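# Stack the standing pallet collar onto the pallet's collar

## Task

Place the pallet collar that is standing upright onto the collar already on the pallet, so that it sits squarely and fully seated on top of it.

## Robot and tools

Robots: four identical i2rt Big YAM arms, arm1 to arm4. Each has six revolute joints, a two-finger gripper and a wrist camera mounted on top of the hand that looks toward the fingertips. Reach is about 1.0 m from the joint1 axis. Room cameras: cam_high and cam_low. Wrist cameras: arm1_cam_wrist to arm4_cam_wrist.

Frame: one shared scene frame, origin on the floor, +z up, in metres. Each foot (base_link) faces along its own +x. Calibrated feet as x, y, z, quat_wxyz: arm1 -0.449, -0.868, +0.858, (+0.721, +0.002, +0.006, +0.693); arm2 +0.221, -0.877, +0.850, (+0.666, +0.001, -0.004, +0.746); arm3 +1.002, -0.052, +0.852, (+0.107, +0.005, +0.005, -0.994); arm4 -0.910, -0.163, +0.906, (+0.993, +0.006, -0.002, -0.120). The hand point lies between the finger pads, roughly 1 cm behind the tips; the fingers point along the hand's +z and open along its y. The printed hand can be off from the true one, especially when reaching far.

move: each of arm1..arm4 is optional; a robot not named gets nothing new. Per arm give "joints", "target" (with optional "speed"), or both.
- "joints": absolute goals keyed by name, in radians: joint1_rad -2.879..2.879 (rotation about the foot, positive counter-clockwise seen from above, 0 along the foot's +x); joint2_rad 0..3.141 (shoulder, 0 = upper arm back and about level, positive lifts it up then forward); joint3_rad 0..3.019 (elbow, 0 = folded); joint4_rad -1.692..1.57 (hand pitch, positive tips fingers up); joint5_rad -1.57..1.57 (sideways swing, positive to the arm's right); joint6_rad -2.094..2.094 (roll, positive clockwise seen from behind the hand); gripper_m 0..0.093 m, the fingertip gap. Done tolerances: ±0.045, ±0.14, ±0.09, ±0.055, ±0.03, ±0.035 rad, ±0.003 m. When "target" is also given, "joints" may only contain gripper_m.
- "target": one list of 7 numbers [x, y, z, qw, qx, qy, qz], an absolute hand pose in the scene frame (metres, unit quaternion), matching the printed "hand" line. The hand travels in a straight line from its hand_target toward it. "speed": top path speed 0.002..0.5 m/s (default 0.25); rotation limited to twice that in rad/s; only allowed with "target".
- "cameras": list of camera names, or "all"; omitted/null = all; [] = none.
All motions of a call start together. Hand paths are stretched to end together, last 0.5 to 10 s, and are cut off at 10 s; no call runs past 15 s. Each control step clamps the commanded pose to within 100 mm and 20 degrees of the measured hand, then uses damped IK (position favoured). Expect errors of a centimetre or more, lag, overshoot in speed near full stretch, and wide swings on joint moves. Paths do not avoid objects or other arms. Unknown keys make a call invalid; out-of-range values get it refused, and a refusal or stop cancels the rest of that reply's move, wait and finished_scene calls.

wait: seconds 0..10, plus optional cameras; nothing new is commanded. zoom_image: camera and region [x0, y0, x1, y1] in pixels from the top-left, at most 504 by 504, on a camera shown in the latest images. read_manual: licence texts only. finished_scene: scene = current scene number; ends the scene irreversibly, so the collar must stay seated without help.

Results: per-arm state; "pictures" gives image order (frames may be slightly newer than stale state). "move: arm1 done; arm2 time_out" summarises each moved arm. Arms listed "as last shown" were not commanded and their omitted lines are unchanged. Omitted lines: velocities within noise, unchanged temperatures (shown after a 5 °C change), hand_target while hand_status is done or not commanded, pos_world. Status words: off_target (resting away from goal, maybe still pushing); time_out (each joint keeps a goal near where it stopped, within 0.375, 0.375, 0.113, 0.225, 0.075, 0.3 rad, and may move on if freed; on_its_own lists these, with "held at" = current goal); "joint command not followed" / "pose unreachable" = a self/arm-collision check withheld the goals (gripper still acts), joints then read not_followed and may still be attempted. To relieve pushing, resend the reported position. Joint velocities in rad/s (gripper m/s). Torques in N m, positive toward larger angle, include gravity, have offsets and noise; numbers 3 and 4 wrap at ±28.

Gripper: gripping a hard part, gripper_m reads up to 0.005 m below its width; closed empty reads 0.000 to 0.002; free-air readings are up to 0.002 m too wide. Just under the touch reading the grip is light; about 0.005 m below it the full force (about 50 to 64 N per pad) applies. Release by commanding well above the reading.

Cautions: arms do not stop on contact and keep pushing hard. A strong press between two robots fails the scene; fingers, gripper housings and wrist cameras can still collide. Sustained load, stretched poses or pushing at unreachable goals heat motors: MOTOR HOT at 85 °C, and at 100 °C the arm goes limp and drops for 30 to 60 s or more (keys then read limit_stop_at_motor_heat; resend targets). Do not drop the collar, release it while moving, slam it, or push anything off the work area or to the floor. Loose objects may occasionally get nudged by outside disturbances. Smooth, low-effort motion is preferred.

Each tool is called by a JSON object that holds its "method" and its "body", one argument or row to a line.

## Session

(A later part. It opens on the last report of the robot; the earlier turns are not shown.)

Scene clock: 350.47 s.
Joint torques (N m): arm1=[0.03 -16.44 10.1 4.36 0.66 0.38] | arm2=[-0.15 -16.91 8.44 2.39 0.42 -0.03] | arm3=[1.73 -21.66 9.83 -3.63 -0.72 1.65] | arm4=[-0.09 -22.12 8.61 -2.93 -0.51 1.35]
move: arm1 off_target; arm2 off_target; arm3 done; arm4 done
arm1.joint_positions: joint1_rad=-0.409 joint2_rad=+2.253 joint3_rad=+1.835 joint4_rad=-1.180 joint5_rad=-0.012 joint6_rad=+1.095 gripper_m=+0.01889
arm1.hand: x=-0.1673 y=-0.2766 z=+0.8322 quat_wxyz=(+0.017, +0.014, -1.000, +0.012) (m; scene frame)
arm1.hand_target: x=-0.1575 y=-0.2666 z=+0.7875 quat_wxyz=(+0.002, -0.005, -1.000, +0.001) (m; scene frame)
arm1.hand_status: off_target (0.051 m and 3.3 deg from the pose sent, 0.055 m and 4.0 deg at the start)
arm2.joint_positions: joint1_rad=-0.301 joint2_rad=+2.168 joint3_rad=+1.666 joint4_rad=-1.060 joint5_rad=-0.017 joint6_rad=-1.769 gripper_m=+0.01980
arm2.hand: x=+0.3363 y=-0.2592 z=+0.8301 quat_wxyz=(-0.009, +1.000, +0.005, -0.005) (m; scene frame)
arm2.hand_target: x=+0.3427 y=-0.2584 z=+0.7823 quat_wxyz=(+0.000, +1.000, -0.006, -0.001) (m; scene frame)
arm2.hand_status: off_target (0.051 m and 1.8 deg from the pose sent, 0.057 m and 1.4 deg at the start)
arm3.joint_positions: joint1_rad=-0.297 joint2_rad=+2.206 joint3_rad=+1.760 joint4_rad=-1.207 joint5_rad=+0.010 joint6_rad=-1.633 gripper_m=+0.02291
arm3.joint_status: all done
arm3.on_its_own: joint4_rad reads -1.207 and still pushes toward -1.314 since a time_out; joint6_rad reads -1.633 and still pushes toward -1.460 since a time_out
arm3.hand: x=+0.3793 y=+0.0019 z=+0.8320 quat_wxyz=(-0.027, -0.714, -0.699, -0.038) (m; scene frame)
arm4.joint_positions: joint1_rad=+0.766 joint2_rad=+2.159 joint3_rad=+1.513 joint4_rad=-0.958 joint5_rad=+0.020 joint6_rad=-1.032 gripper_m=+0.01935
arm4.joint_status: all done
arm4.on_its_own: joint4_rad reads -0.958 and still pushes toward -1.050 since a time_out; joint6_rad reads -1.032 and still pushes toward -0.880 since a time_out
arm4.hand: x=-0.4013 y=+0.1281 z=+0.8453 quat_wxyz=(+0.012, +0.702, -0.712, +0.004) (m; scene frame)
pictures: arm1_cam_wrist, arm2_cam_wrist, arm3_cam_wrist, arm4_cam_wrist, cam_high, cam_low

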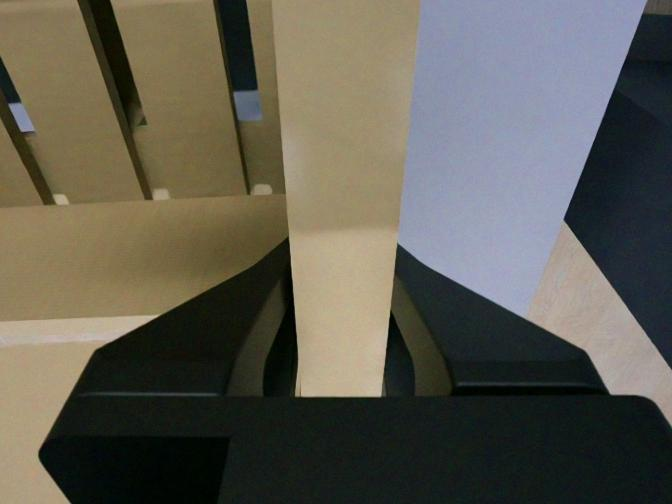

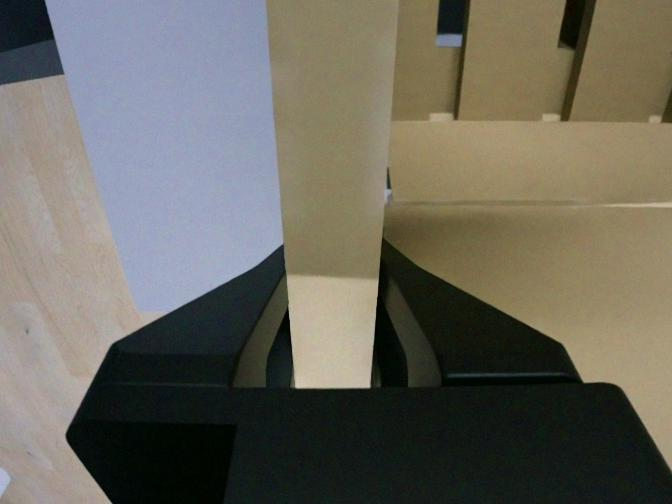

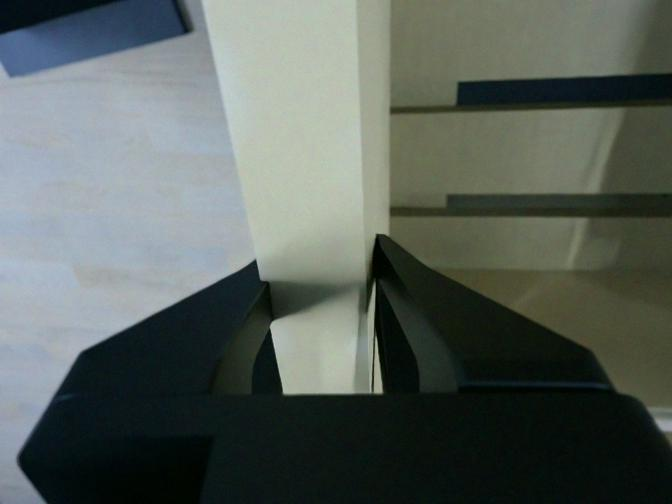

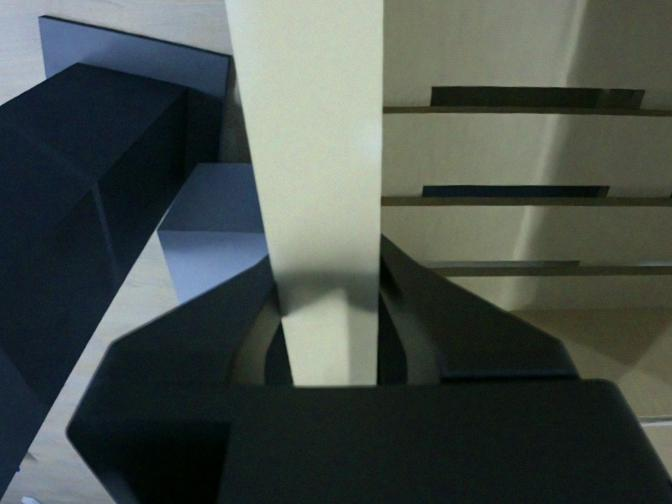

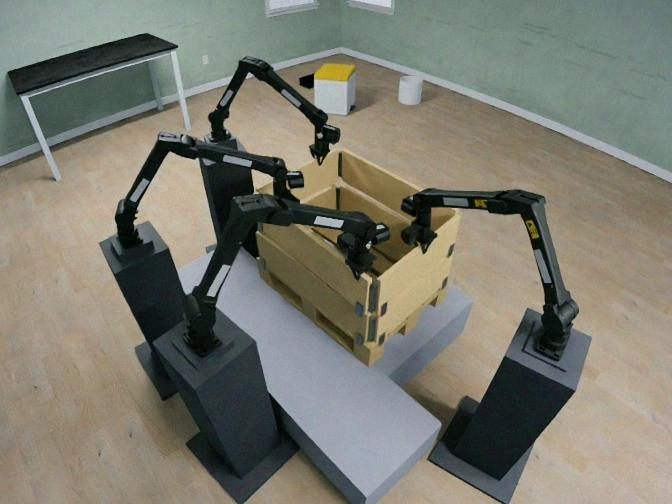

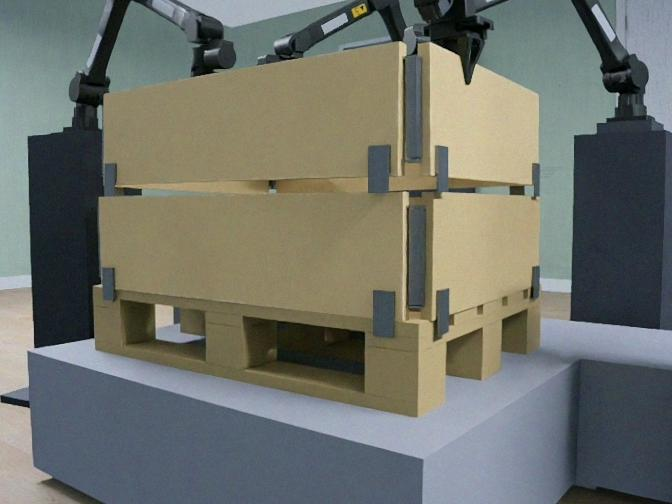

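{"method": "move", "body": {
  "arm1": {"target":[-0.152,-0.268,0.855,0,-0.012,1,0],"speed":0.04},
  "arm2": {"target":[0.352,-0.243,0.85,0,1,0.010,0],"speed":0.04},
  "arm3": {"joints":{"joint1_rad":-0.33,"joint2_rad":2.06,"joint3_rad":1.75,"joint6_rad":-1.72}},
  "arm4": {"joints":{"joint1_rad":0.725,"joint2_rad":1.98,"joint3_rad":1.49,"joint6_rad":-1.12}}
}}

{"method": "zoom_image", "body": {
  "camera": "cam_low",
  "region": [60, 20, 560, 360]
}}

{"method": "zoom_image", "body": {
  "camera": "cam_high",
  "region": [220, 130, 480, 380]
}}

Scene clock: 363.70 s.
Joint torques (N m): arm1=[0.85 -22.95 13.56 -0.03 0.17 0.4] | arm2=[-0.32 -23.47 13.27 -1.32 0.19 -0.01] | arm3=[0.32 -32.73 8.12 -3.9 -0.35 0.04] | arm4=[-0.85 -30.45 7.79 -2.92 -0.12 -0.02]
Motor temperatures (°C): arm1=[30 48 50 29 31 27 33] | arm2=[30 38 39 29 28 26 32] | arm3=[27 57 47 34 30 33 32] | arm4=[32 57 46 29 31 36 33]
move: arm1 off_target; arm2 off_target; arm3 done; arm4 time_out
arm1.joint_positions: joint1_rad=-0.428 joint2_rad=+2.249 joint3_rad=+1.833 joint4_rad=-1.194 joint5_rad=+0.003 joint6_rad=+1.052 gripper_m=+0.01886
arm1.hand: x=-0.1557 y=-0.2866 z=+0.8338 quat_wxyz=(+0.014, +0.026, -0.999, +0.021) (m; scene frame)
arm1.hand_target: x=-0.1523 y=-0.2688 z=+0.8553 quat_wxyz=(+0.000, +0.012, -1.000, -0.001) (m; scene frame)
arm1.hand_status: off_target (0.029 m and 3.3 deg from the pose sent, 0.029 m and 2.4 deg at the start)
arm2.joint_positions: joint1_rad=-0.309 joint2_rad=+2.190 joint3_rad=+1.719 joint4_rad=-1.109 joint5_rad=-0.010 joint6_rad=-1.813 gripper_m=+0.01968
arm2.hand: x=+0.3436 y=-0.2535 z=+0.8349 quat_wxyz=(+0.000, +1.000, +0.023, -0.004) (m; scene frame)
arm2.hand_target: x=+0.3525 y=-0.2407 z=+0.8504 quat_wxyz=(-0.007, +1.000, +0.011, +0.002) (m; scene frame)
arm2.hand_status: off_target (0.020 m and 1.6 deg from the pose sent, 0.030 m and 1.3 deg at the start)
arm3.joint_positions: joint1_rad=-0.319 joint2_rad=+2.196 joint3_rad=+1.746 joint4_rad=-1.199 joint5_rad=-0.001 joint6_rad=-1.731 gripper_m=+0.02234
arm3.joint_status: all done
arm3.on_its_own: joint4_rad reads -1.199 and still pushes toward -1.314 since a time_out
arm3.hand: x=+0.3829 y=+0.0135 z=+0.8333 quat_wxyz=(-0.031, -0.687, -0.726, -0.031) (m; scene frame)
arm4.joint_positions: joint1_rad=+0.738 joint2_rad=+2.124 joint3_rad=+1.488 joint4_rad=-0.956 joint5_rad=+0.010 joint6_rad=-1.128 gripper_m=+0.01885
arm4.joint_status: joint2_rad time_out (moved -0.035 of -0.179); the others done
arm4.on_its_own: joint2_rad reads +2.124 and still pushes toward +1.980 since a time_out; joint4_rad reads -0.956 and still pushes toward -1.050 since a time_out
arm4.hand: x=-0.3986 y=+0.1132 z=+0.8575 quat_wxyz=(+0.005, +0.727, -0.687, -0.001) (m; scene frame)
pictures: arm1_cam_wrist, arm2_cam_wrist, arm3_cam_wrist, arm4_cam_wrist, cam_high, cam_low

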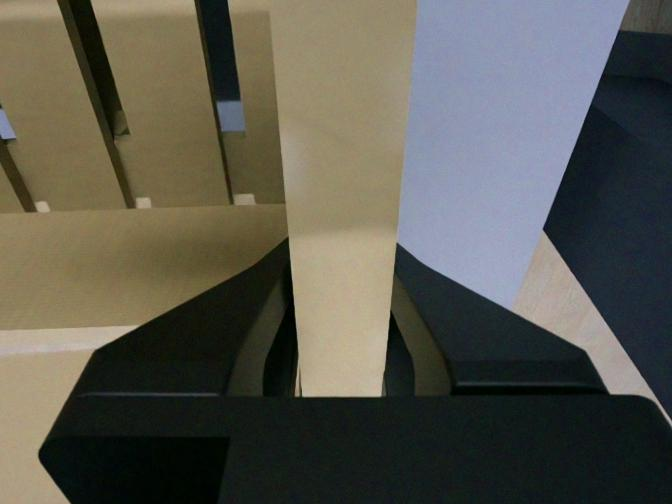

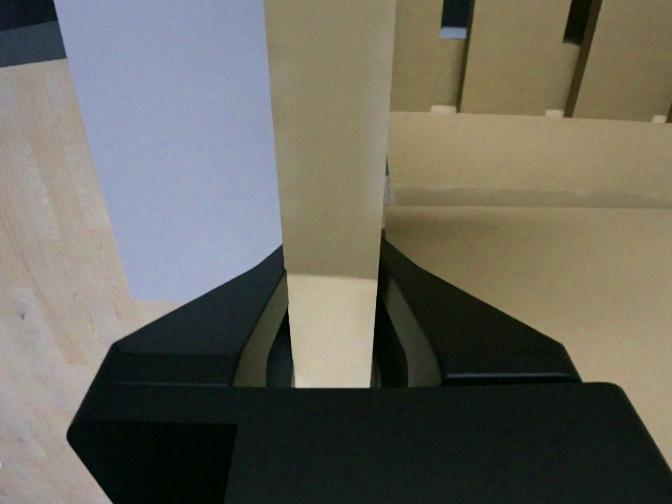

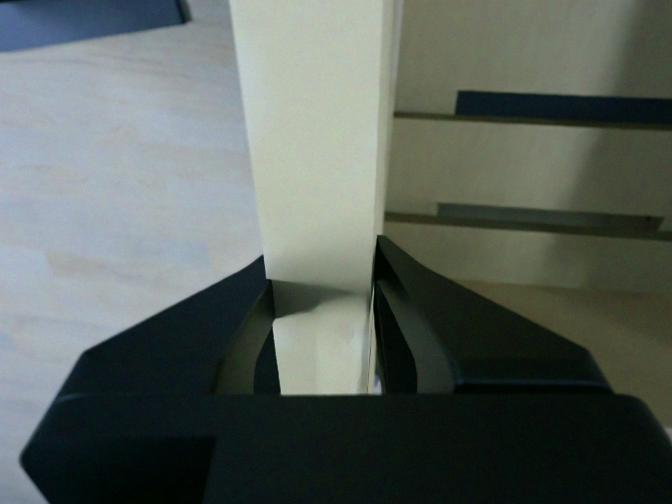

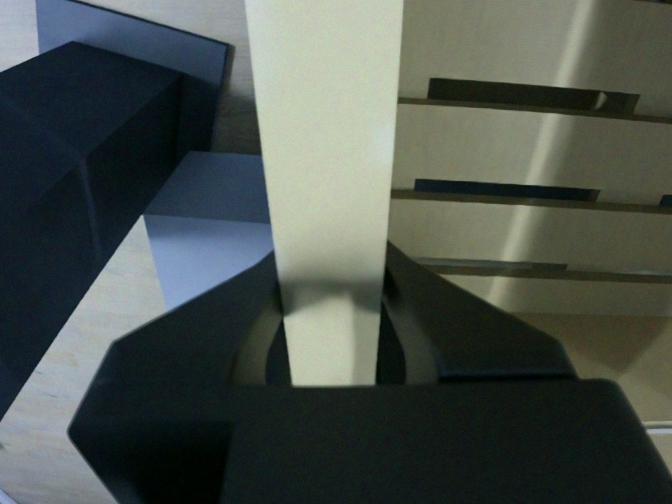

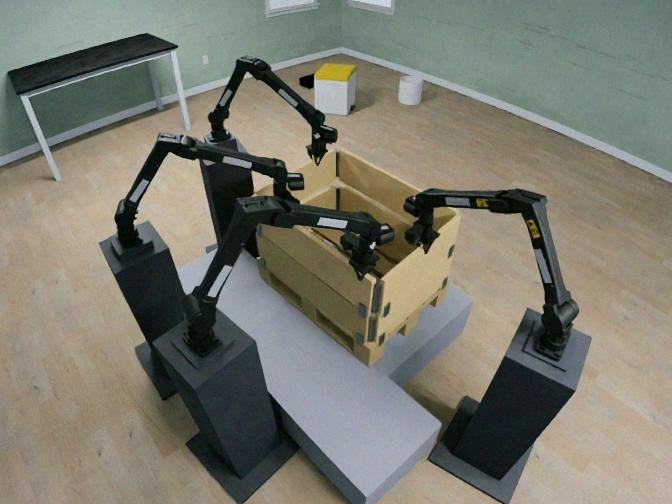

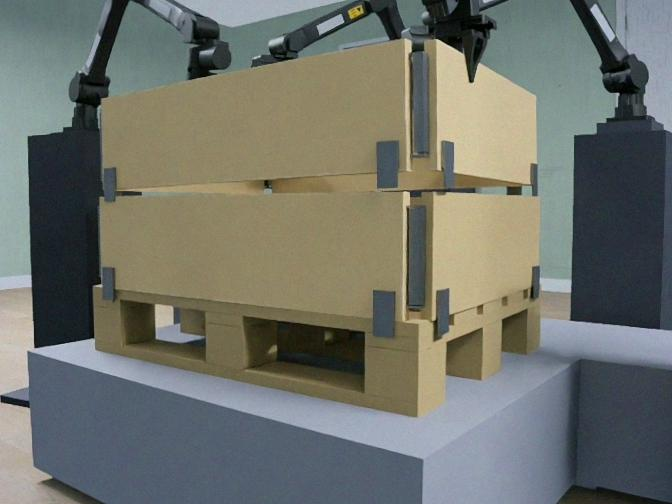

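Scaled by 1.008 from the camera's 672x504 image, which has a finer 960x720 frame.

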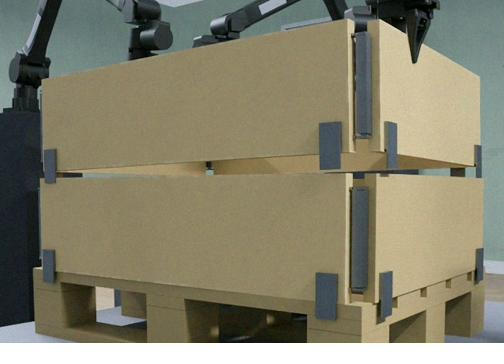

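Scaled by 1.938 from the camera's 672x504 image, which has a finer 960x720 frame.

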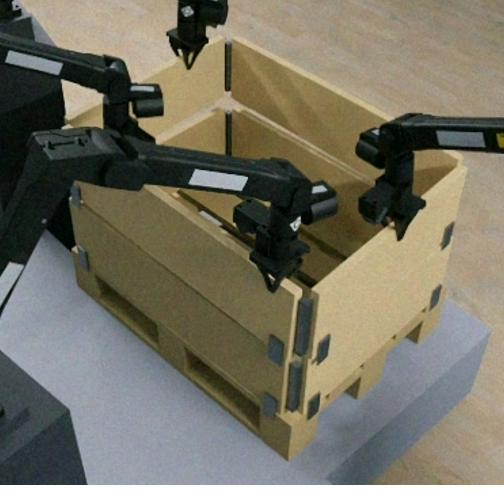

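{"method": "move", "body": {
  "arm1": {"target":[-0.180,-0.266,0.855,0,-0.006,1,0],"speed":0.04},
  "arm2": {"target":[0.318,-0.248,0.85,0,1,0.004,0],"speed":0.04}
}}

{"method": "zoom_image", "body": {
  "camera": "cam_low",
  "region": [60, 20, 560, 360]
}}

{"method": "zoom_image", "body": {
  "camera": "cam_high",
  "region": [220, 130, 480, 380]
}}

Scene clock: 369.83 s.
Joint torques (N m): arm1=[3.78 -24.41 10.03 0.76 0.06 0.89] | arm2=[2.73 -25.64 9.28 -0.98 0.05 0.52] | arm3=[0.38 -32.73 8.13 -3.88 -0.29 0.05] | arm4=[-0.97 -30.56 7.98 -2.92 -0.13 -0.02]
move: arm1 off_target; arm2 off_target
arm1.joint_positions: joint1_rad=-0.425 joint2_rad=+2.244 joint3_rad=+1.825 joint4_rad=-1.192 joint5_rad=+0.003 joint6_rad=+1.052 gripper_m=+0.01886
arm1.hand: x=-0.1581 y=-0.2877 z=+0.8344 quat_wxyz=(+0.014, +0.028, -0.999, +0.021) (m; scene frame)
arm1.hand_target: x=-0.1801 y=-0.2667 z=+0.8548 quat_wxyz=(+0.002, +0.008, -1.000, -0.001) (m; scene frame)
arm1.hand_status: off_target (0.037 m and 3.8 deg from the pose sent, 0.038 m and 3.7 deg at the start)
arm2.joint_positions: joint1_rad=-0.298 joint2_rad=+2.190 joint3_rad=+1.719 joint4_rad=-1.111 joint5_rad=+0.000 joint6_rad=-1.809 gripper_m=+0.01967
arm2.hand: x=+0.3387 y=-0.2529 z=+0.8347 quat_wxyz=(+0.002, +1.000, +0.026, +0.001) (m; scene frame)
arm2.hand_target: x=+0.3196 y=-0.2487 z=+0.8495 quat_wxyz=(+0.000, +1.000, +0.005, +0.004) (m; scene frame)
arm2.hand_status: off_target (0.026 m and 2.6 deg from the pose sent, 0.030 m and 2.3 deg at the start)
arm3.joint_positions: joint1_rad=-0.319 joint2_rad=+2.196 joint3_rad=+1.746 joint4_rad=-1.198 joint5_rad=-0.002 joint6_rad=-1.731 gripper_m=+0.02218
arm3.on_its_own: joint4_rad reads -1.198 and still pushes toward -1.314 since a time_out
arm3.hand: x=+0.3825 y=+0.0133 z=+0.8333 quat_wxyz=(-0.031, -0.687, -0.726, -0.030) (m; scene frame)
arm4.joint_positions: joint1_rad=+0.738 joint2_rad=+2.124 joint3_rad=+1.486 joint4_rad=-0.956 joint5_rad=+0.010 joint6_rad=-1.130 gripper_m=+0.01885
arm4.on_its_own: joint2_rad reads +2.124 and still pushes toward +1.980 since a time_out; joint4_rad reads -0.956 and still pushes toward -1.050 since a time_out
arm4.hand: x=-0.3996 y=+0.1127 z=+0.8566 quat_wxyz=(+0.006, +0.727, -0.686, -0.001) (m; scene frame)
pictures: arm1_cam_wrist, arm2_cam_wrist, arm3_cam_wrist, arm4_cam_wrist, cam_high, cam_low

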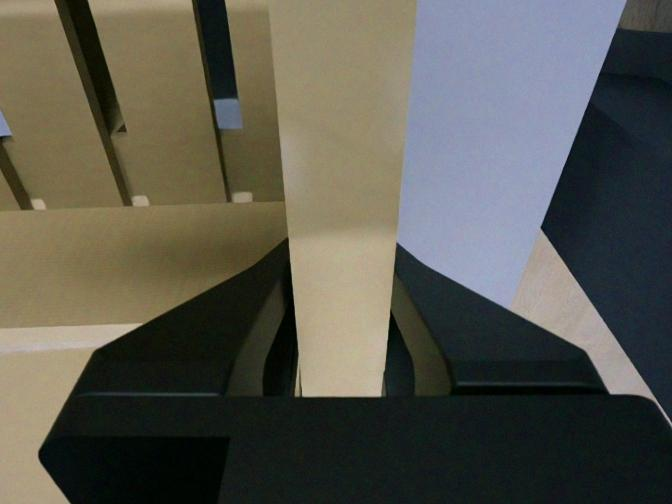

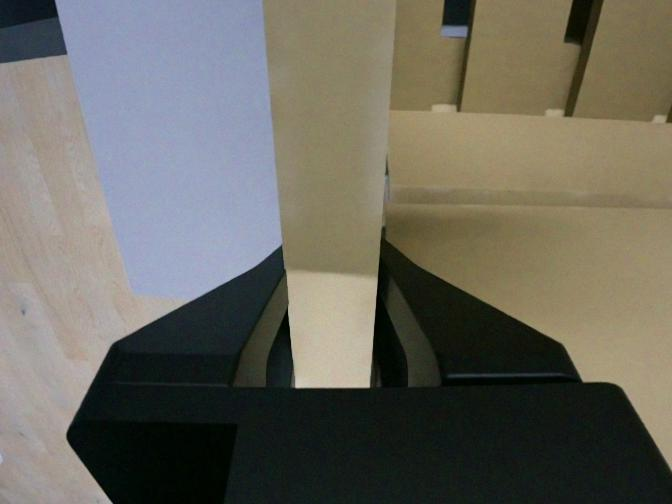

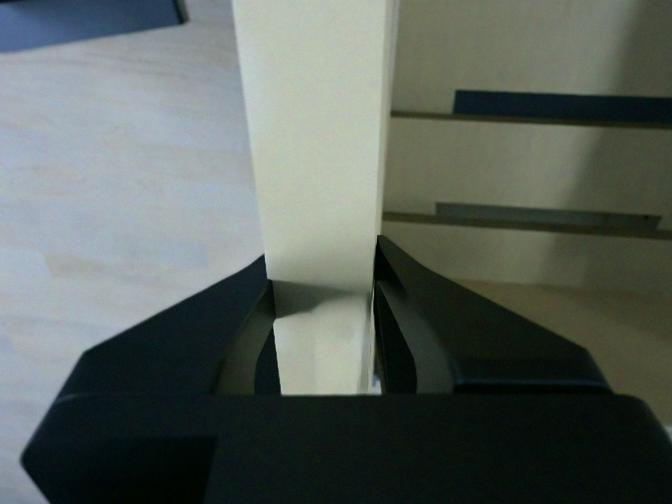

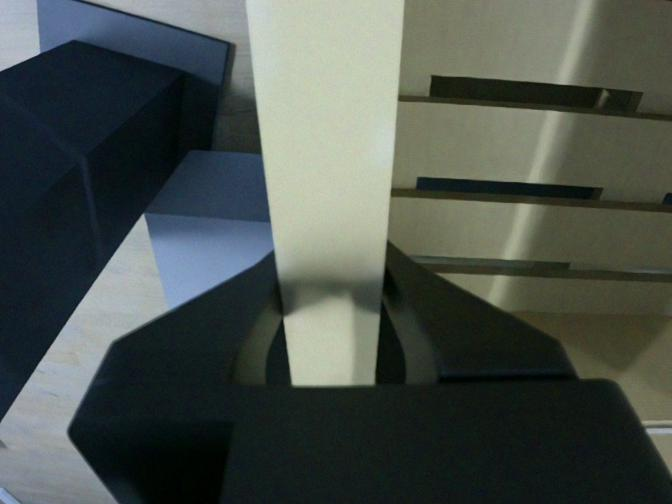

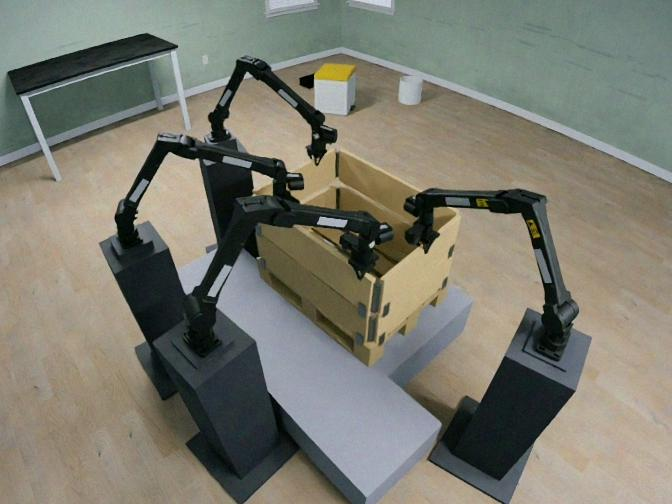

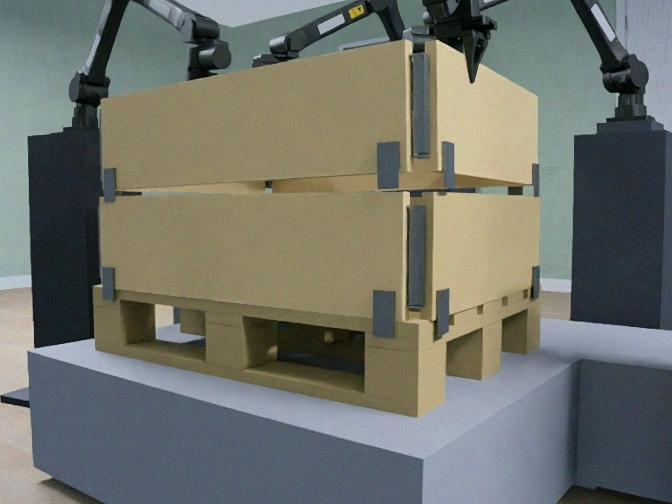

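Scaled by 1.008 from the camera's 672x504 image, which has a finer 960x720 frame.

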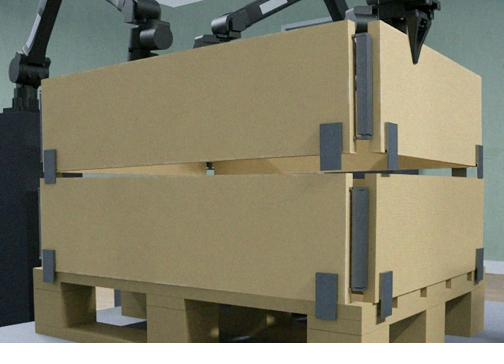

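Scaled by 1.938 from the camera's 672x504 image, which has a finer 960x720 frame.

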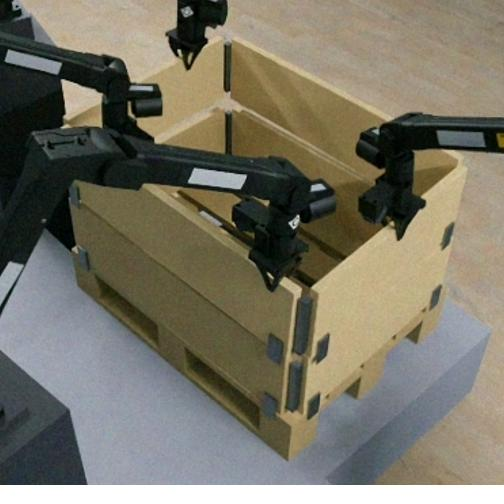

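{"method": "move", "body": {
  "arm1": {"target":[-0.188,-0.268,0.82,0,-0.006,1,0],"speed":0.03},
  "arm2": {"target":[0.310,-0.255,0.815,0,1,0.004,0],"speed":0.03},
  "arm3": {"joints":{"joint2_rad":2.12,"joint3_rad":1.77}},
  "arm4": {"joints":{"joint2_rad":2.08,"joint3_rad":1.505}}
}}

{"method": "zoom_image", "body": {
  "camera": "cam_low",
  "region": [60, 20, 560, 360]
}}

{"method": "zoom_image", "body": {
  "camera": "cam_high",
  "region": [220, 130, 480, 380]
}}

Scene clock: 376.53 s.
Joint torques (N m): arm1=[3.9 -22.59 9.72 1.11 -0.14 0.92] | arm2=[2.73 -23.47 7.15 0.17 -0.6 0.53] | arm3=[0.56 -29.57 9.07 -3.99 -0.12 0.06] | arm4=[-0.79 -27.52 8.17 -3.51 -0.48 -0.02]
move: arm1 off_target; arm2 off_target; arm3 done; arm4 done
arm1.joint_positions: joint1_rad=-0.417 joint2_rad=+2.251 joint3_rad=+1.778 joint4_rad=-1.126 joint5_rad=+0.020 joint6_rad=+1.058 gripper_m=+0.01878
arm1.hand: x=-0.1625 y=-0.2904 z=+0.8136 quat_wxyz=(+0.003, +0.029, -0.999, +0.020) (m; scene frame)
arm1.hand_target: x=-0.1866 y=-0.2698 z=+0.8203 quat_wxyz=(-0.003, +0.008, -1.000, +0.002) (m; scene frame)
arm1.hand_status: off_target (0.035 m and 3.5 deg from the pose sent, 0.039 m and 3.8 deg at the start)
arm2.joint_positions: joint1_rad=-0.287 joint2_rad=+2.190 joint3_rad=+1.685 joint4_rad=-1.060 joint5_rad=+0.010 joint6_rad=-1.798 gripper_m=+0.01967
arm2.hand: x=+0.3333 y=-0.2536 z=+0.8234 quat_wxyz=(-0.006, +1.000, +0.026, +0.007) (m; scene frame)
arm2.hand_target: x=+0.3109 y=-0.2555 z=+0.8154 quat_wxyz=(+0.001, +1.000, +0.005, +0.001) (m; scene frame)
arm2.hand_status: off_target (0.025 m and 2.8 deg from the pose sent, 0.035 m and 2.6 deg at the start)
arm3.joint_positions: joint1_rad=-0.322 joint2_rad=+2.217 joint3_rad=+1.753 joint4_rad=-1.195 joint5_rad=-0.007 joint6_rad=-1.731 gripper_m=+0.02192
arm3.joint_status: all done
arm3.on_its_own: joint4_rad reads -1.195 and still pushes toward -1.314 since a time_out
arm3.hand: x=+0.3822 y=+0.0141 z=+0.8228 quat_wxyz=(-0.037, -0.688, -0.724, -0.031) (m; scene frame)
arm4.joint_positions: joint1_rad=+0.738 joint2_rad=+2.182 joint3_rad=+1.494 joint4_rad=-0.941 joint5_rad=+0.020 joint6_rad=-1.128 gripper_m=+0.01928
arm4.joint_status: all done
arm4.on_its_own: joint4_rad reads -0.941 and still pushes toward -1.050 since a time_out
arm4.hand: x=-0.4021 y=+0.1095 z=+0.8264 quat_wxyz=(+0.024, +0.727, -0.687, -0.001) (m; scene frame)
pictures: arm1_cam_wrist, arm2_cam_wrist, arm3_cam_wrist, arm4_cam_wrist, cam_high, cam_low

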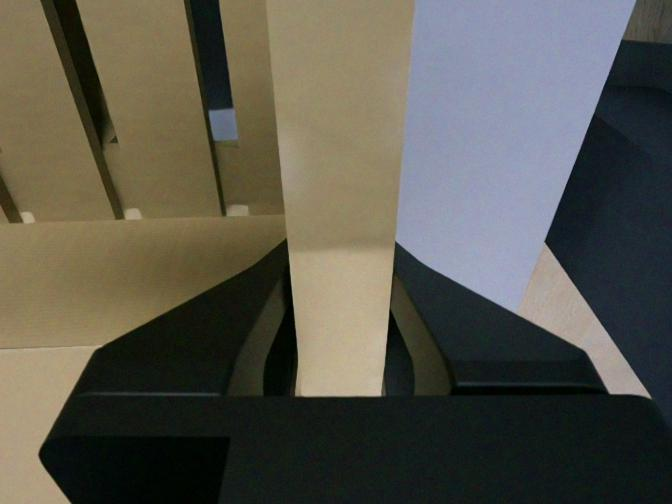

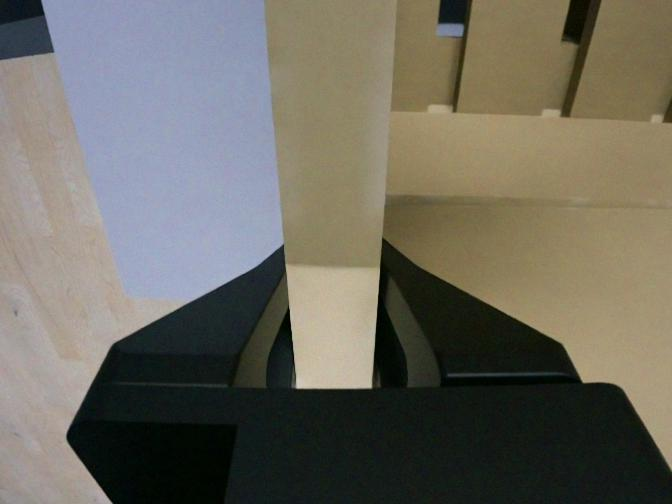

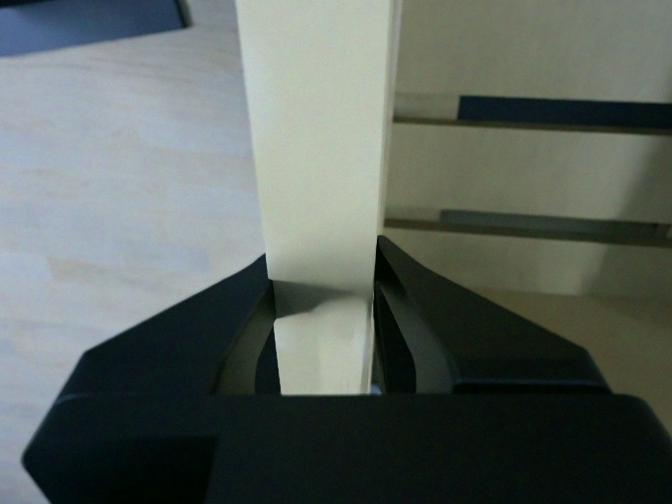

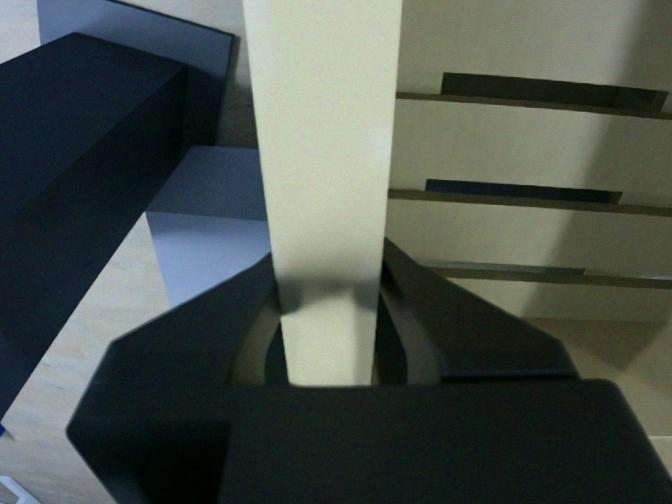

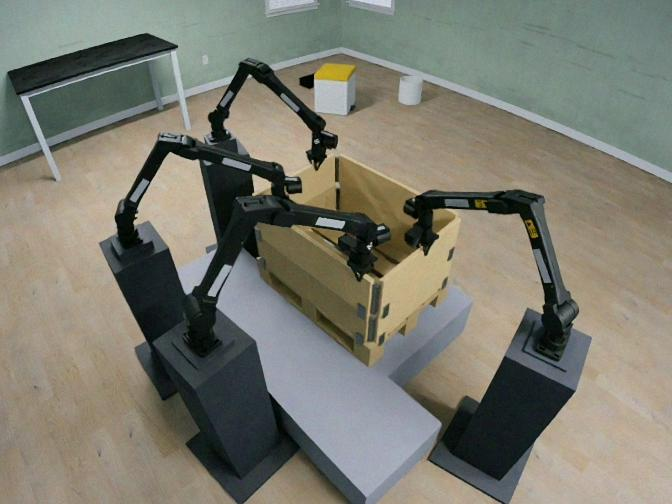

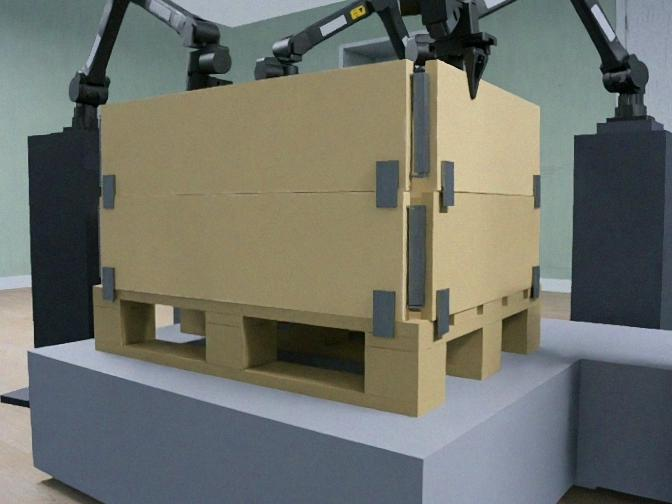

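Scaled by 1.008 from the camera's 672x504 image, which has a finer 960x720 frame.

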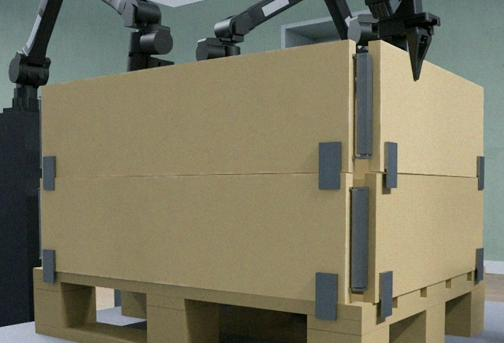

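Scaled by 1.938 from the camera's 672x504 image, which has a finer 960x720 frame.

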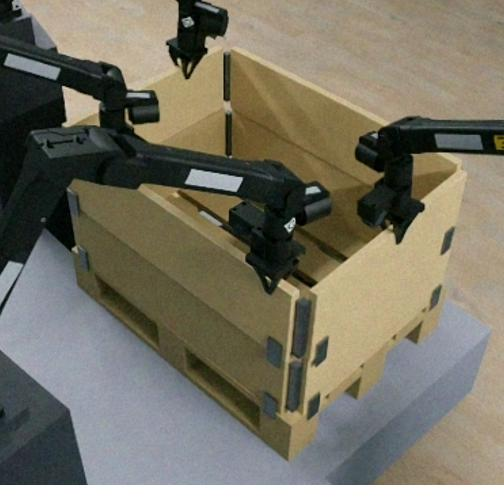

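{"method": "move", "body": {
  "arm1": {"target":[-0.178,-0.282,0.78,0,-0.006,1,0],"speed":0.03},
  "arm2": {"target":[0.312,-0.262,0.77,0,1,0.010,0],"speed":0.03},
  "arm3": {"joints":{"joint2_rad":2.22,"joint3_rad":1.74}},
  "arm4": {"joints":{"joint2_rad":2.16,"joint3_rad":1.48}}
}}

{"method": "zoom_image", "body": {
  "camera": "cam_high",
  "region": [300, 200, 470, 370]
}}

{"method": "zoom_image", "body": {
  "camera": "cam_low",
  "region": [350, 130, 550, 280]
}}

Scene clock: 386.47 s.
Joint torques (N m): arm1=[2.02 -18.37 8.02 2.73 -0.39 0.7] | arm2=[2.37 -18.37 5.63 1.39 -0.61 0.37] | arm3=[0.62 -21.83 6.61 -4.01 -0.12 0.06] | arm4=[-0.85 -22.18 5.97 -3.51 -0.5 -0.03]
move: arm1 off_target; arm2 off_target; arm3 done; arm4 done
arm1.joint_positions: joint1_rad=-0.417 joint2_rad=+2.233 joint3_rad=+1.738 joint4_rad=-1.074 joint5_rad=+0.020 joint6_rad=+1.058 gripper_m=+0.01869
arm1.hand: x=-0.1630 y=-0.2914 z=+0.8115 quat_wxyz=(-0.004, +0.029, -1.000, +0.007) (m; scene frame)
arm1.hand_target: x=-0.1786 y=-0.2842 z=+0.7813 quat_wxyz=(+0.001, +0.007, -1.000, +0.002) (m; scene frame)
arm1.hand_status: off_target (0.036 m and 2.7 deg from the pose sent, 0.038 m and 3.5 deg at the start)
arm2.joint_positions: joint1_rad=-0.287 joint2_rad=+2.173 joint3_rad=+1.645 joint4_rad=-1.005 joint5_rad=+0.010 joint6_rad=-1.798 gripper_m=+0.01954
arm2.hand: x=+0.3332 y=-0.2546 z=+0.8205 quat_wxyz=(-0.021, +0.999, +0.026, +0.011) (m; scene frame)
arm2.hand_target: x=+0.3120 y=-0.2681 z=+0.7727 quat_wxyz=(+0.007, +1.000, +0.011, +0.000) (m; scene frame)
arm2.hand_status: off_target (0.055 m and 3.3 deg from the pose sent, 0.058 m and 2.2 deg at the start)
arm3.joint_positions: joint1_rad=-0.322 joint2_rad=+2.227 joint3_rad=+1.754 joint4_rad=-1.196 joint5_rad=-0.007 joint6_rad=-1.729 gripper_m=+0.02192
arm3.joint_status: all done
arm3.on_its_own: joint4_rad reads -1.196 and still pushes toward -1.314 since a time_out
arm3.hand: x=+0.3837 y=+0.0140 z=+0.8173 quat_wxyz=(-0.041, -0.688, -0.724, -0.034) (m; scene frame)
arm4.joint_positions: joint1_rad=+0.738 joint2_rad=+2.190 joint3_rad=+1.495 joint4_rad=-0.941 joint5_rad=+0.020 joint6_rad=-1.128 gripper_m=+0.01928
arm4.joint_status: all done
arm4.on_its_own: joint4_rad reads -0.941 and still pushes toward -1.050 since a time_out
arm4.hand: x=-0.4031 y=+0.1090 z=+0.8226 quat_wxyz=(+0.027, +0.727, -0.687, -0.002) (m; scene frame)
pictures: arm1_cam_wrist, arm2_cam_wrist, arm3_cam_wrist, arm4_cam_wrist, cam_high, cam_low

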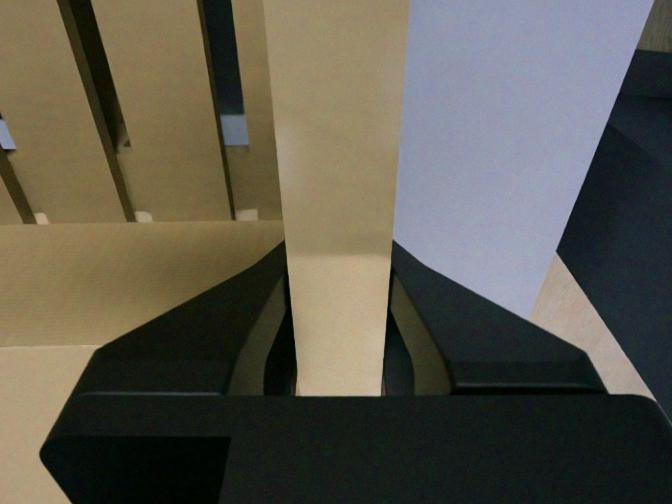

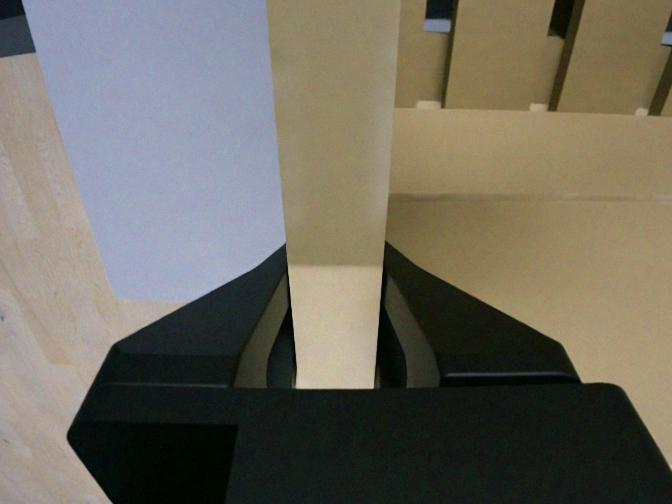

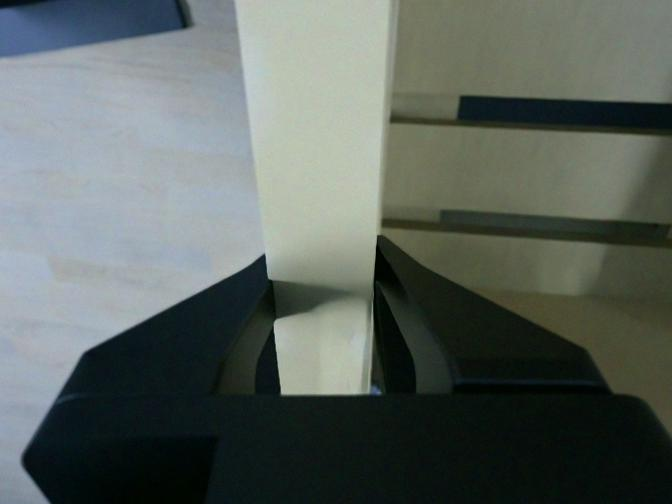

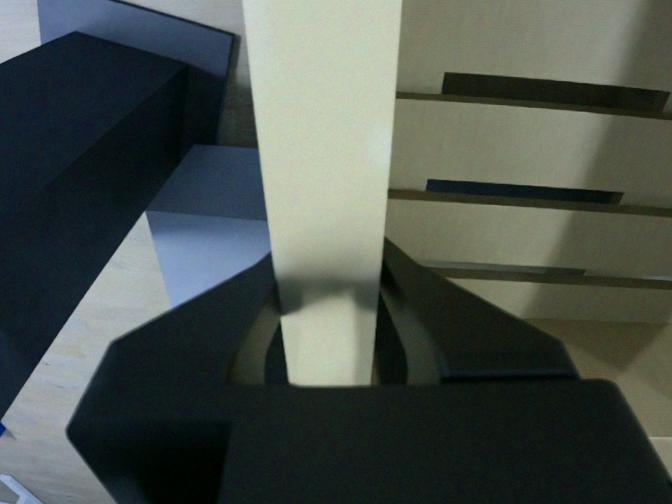

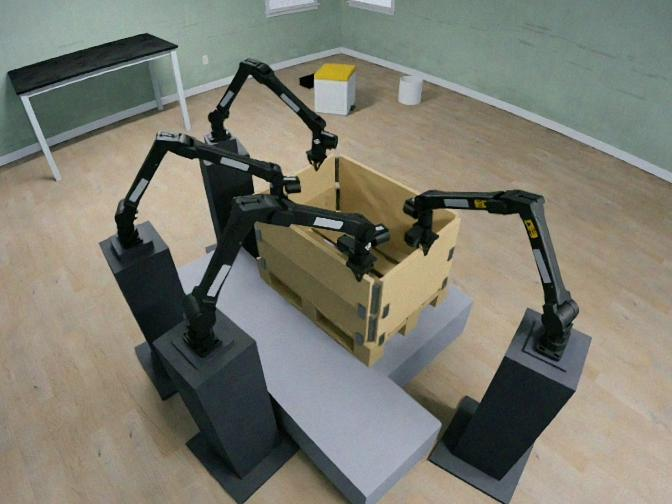

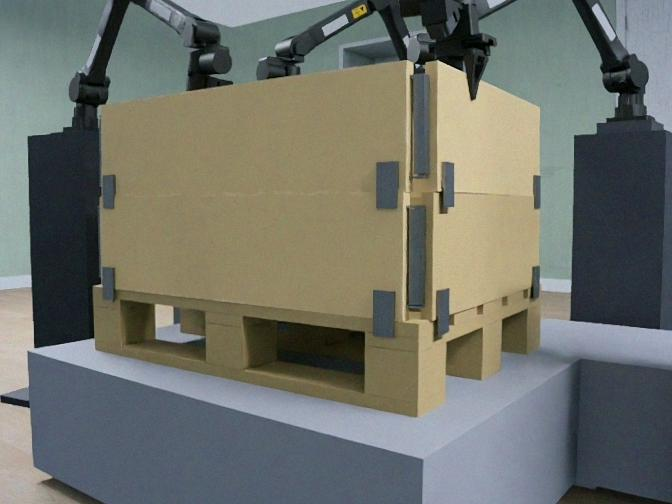

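Scaled by 2.965 from the camera's 672x504 image, which has a finer 960x720 frame.

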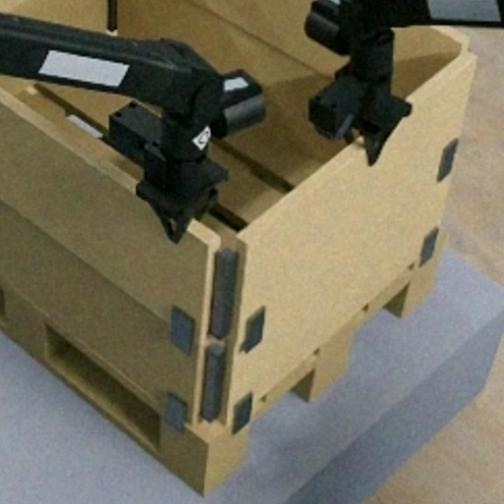

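Scaled by 2.520 from the camera's 672x504 image, which has a finer 960x720 frame.

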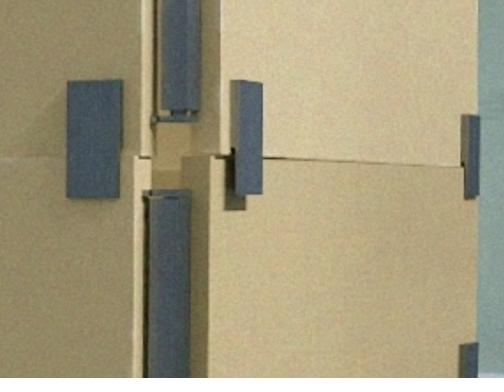

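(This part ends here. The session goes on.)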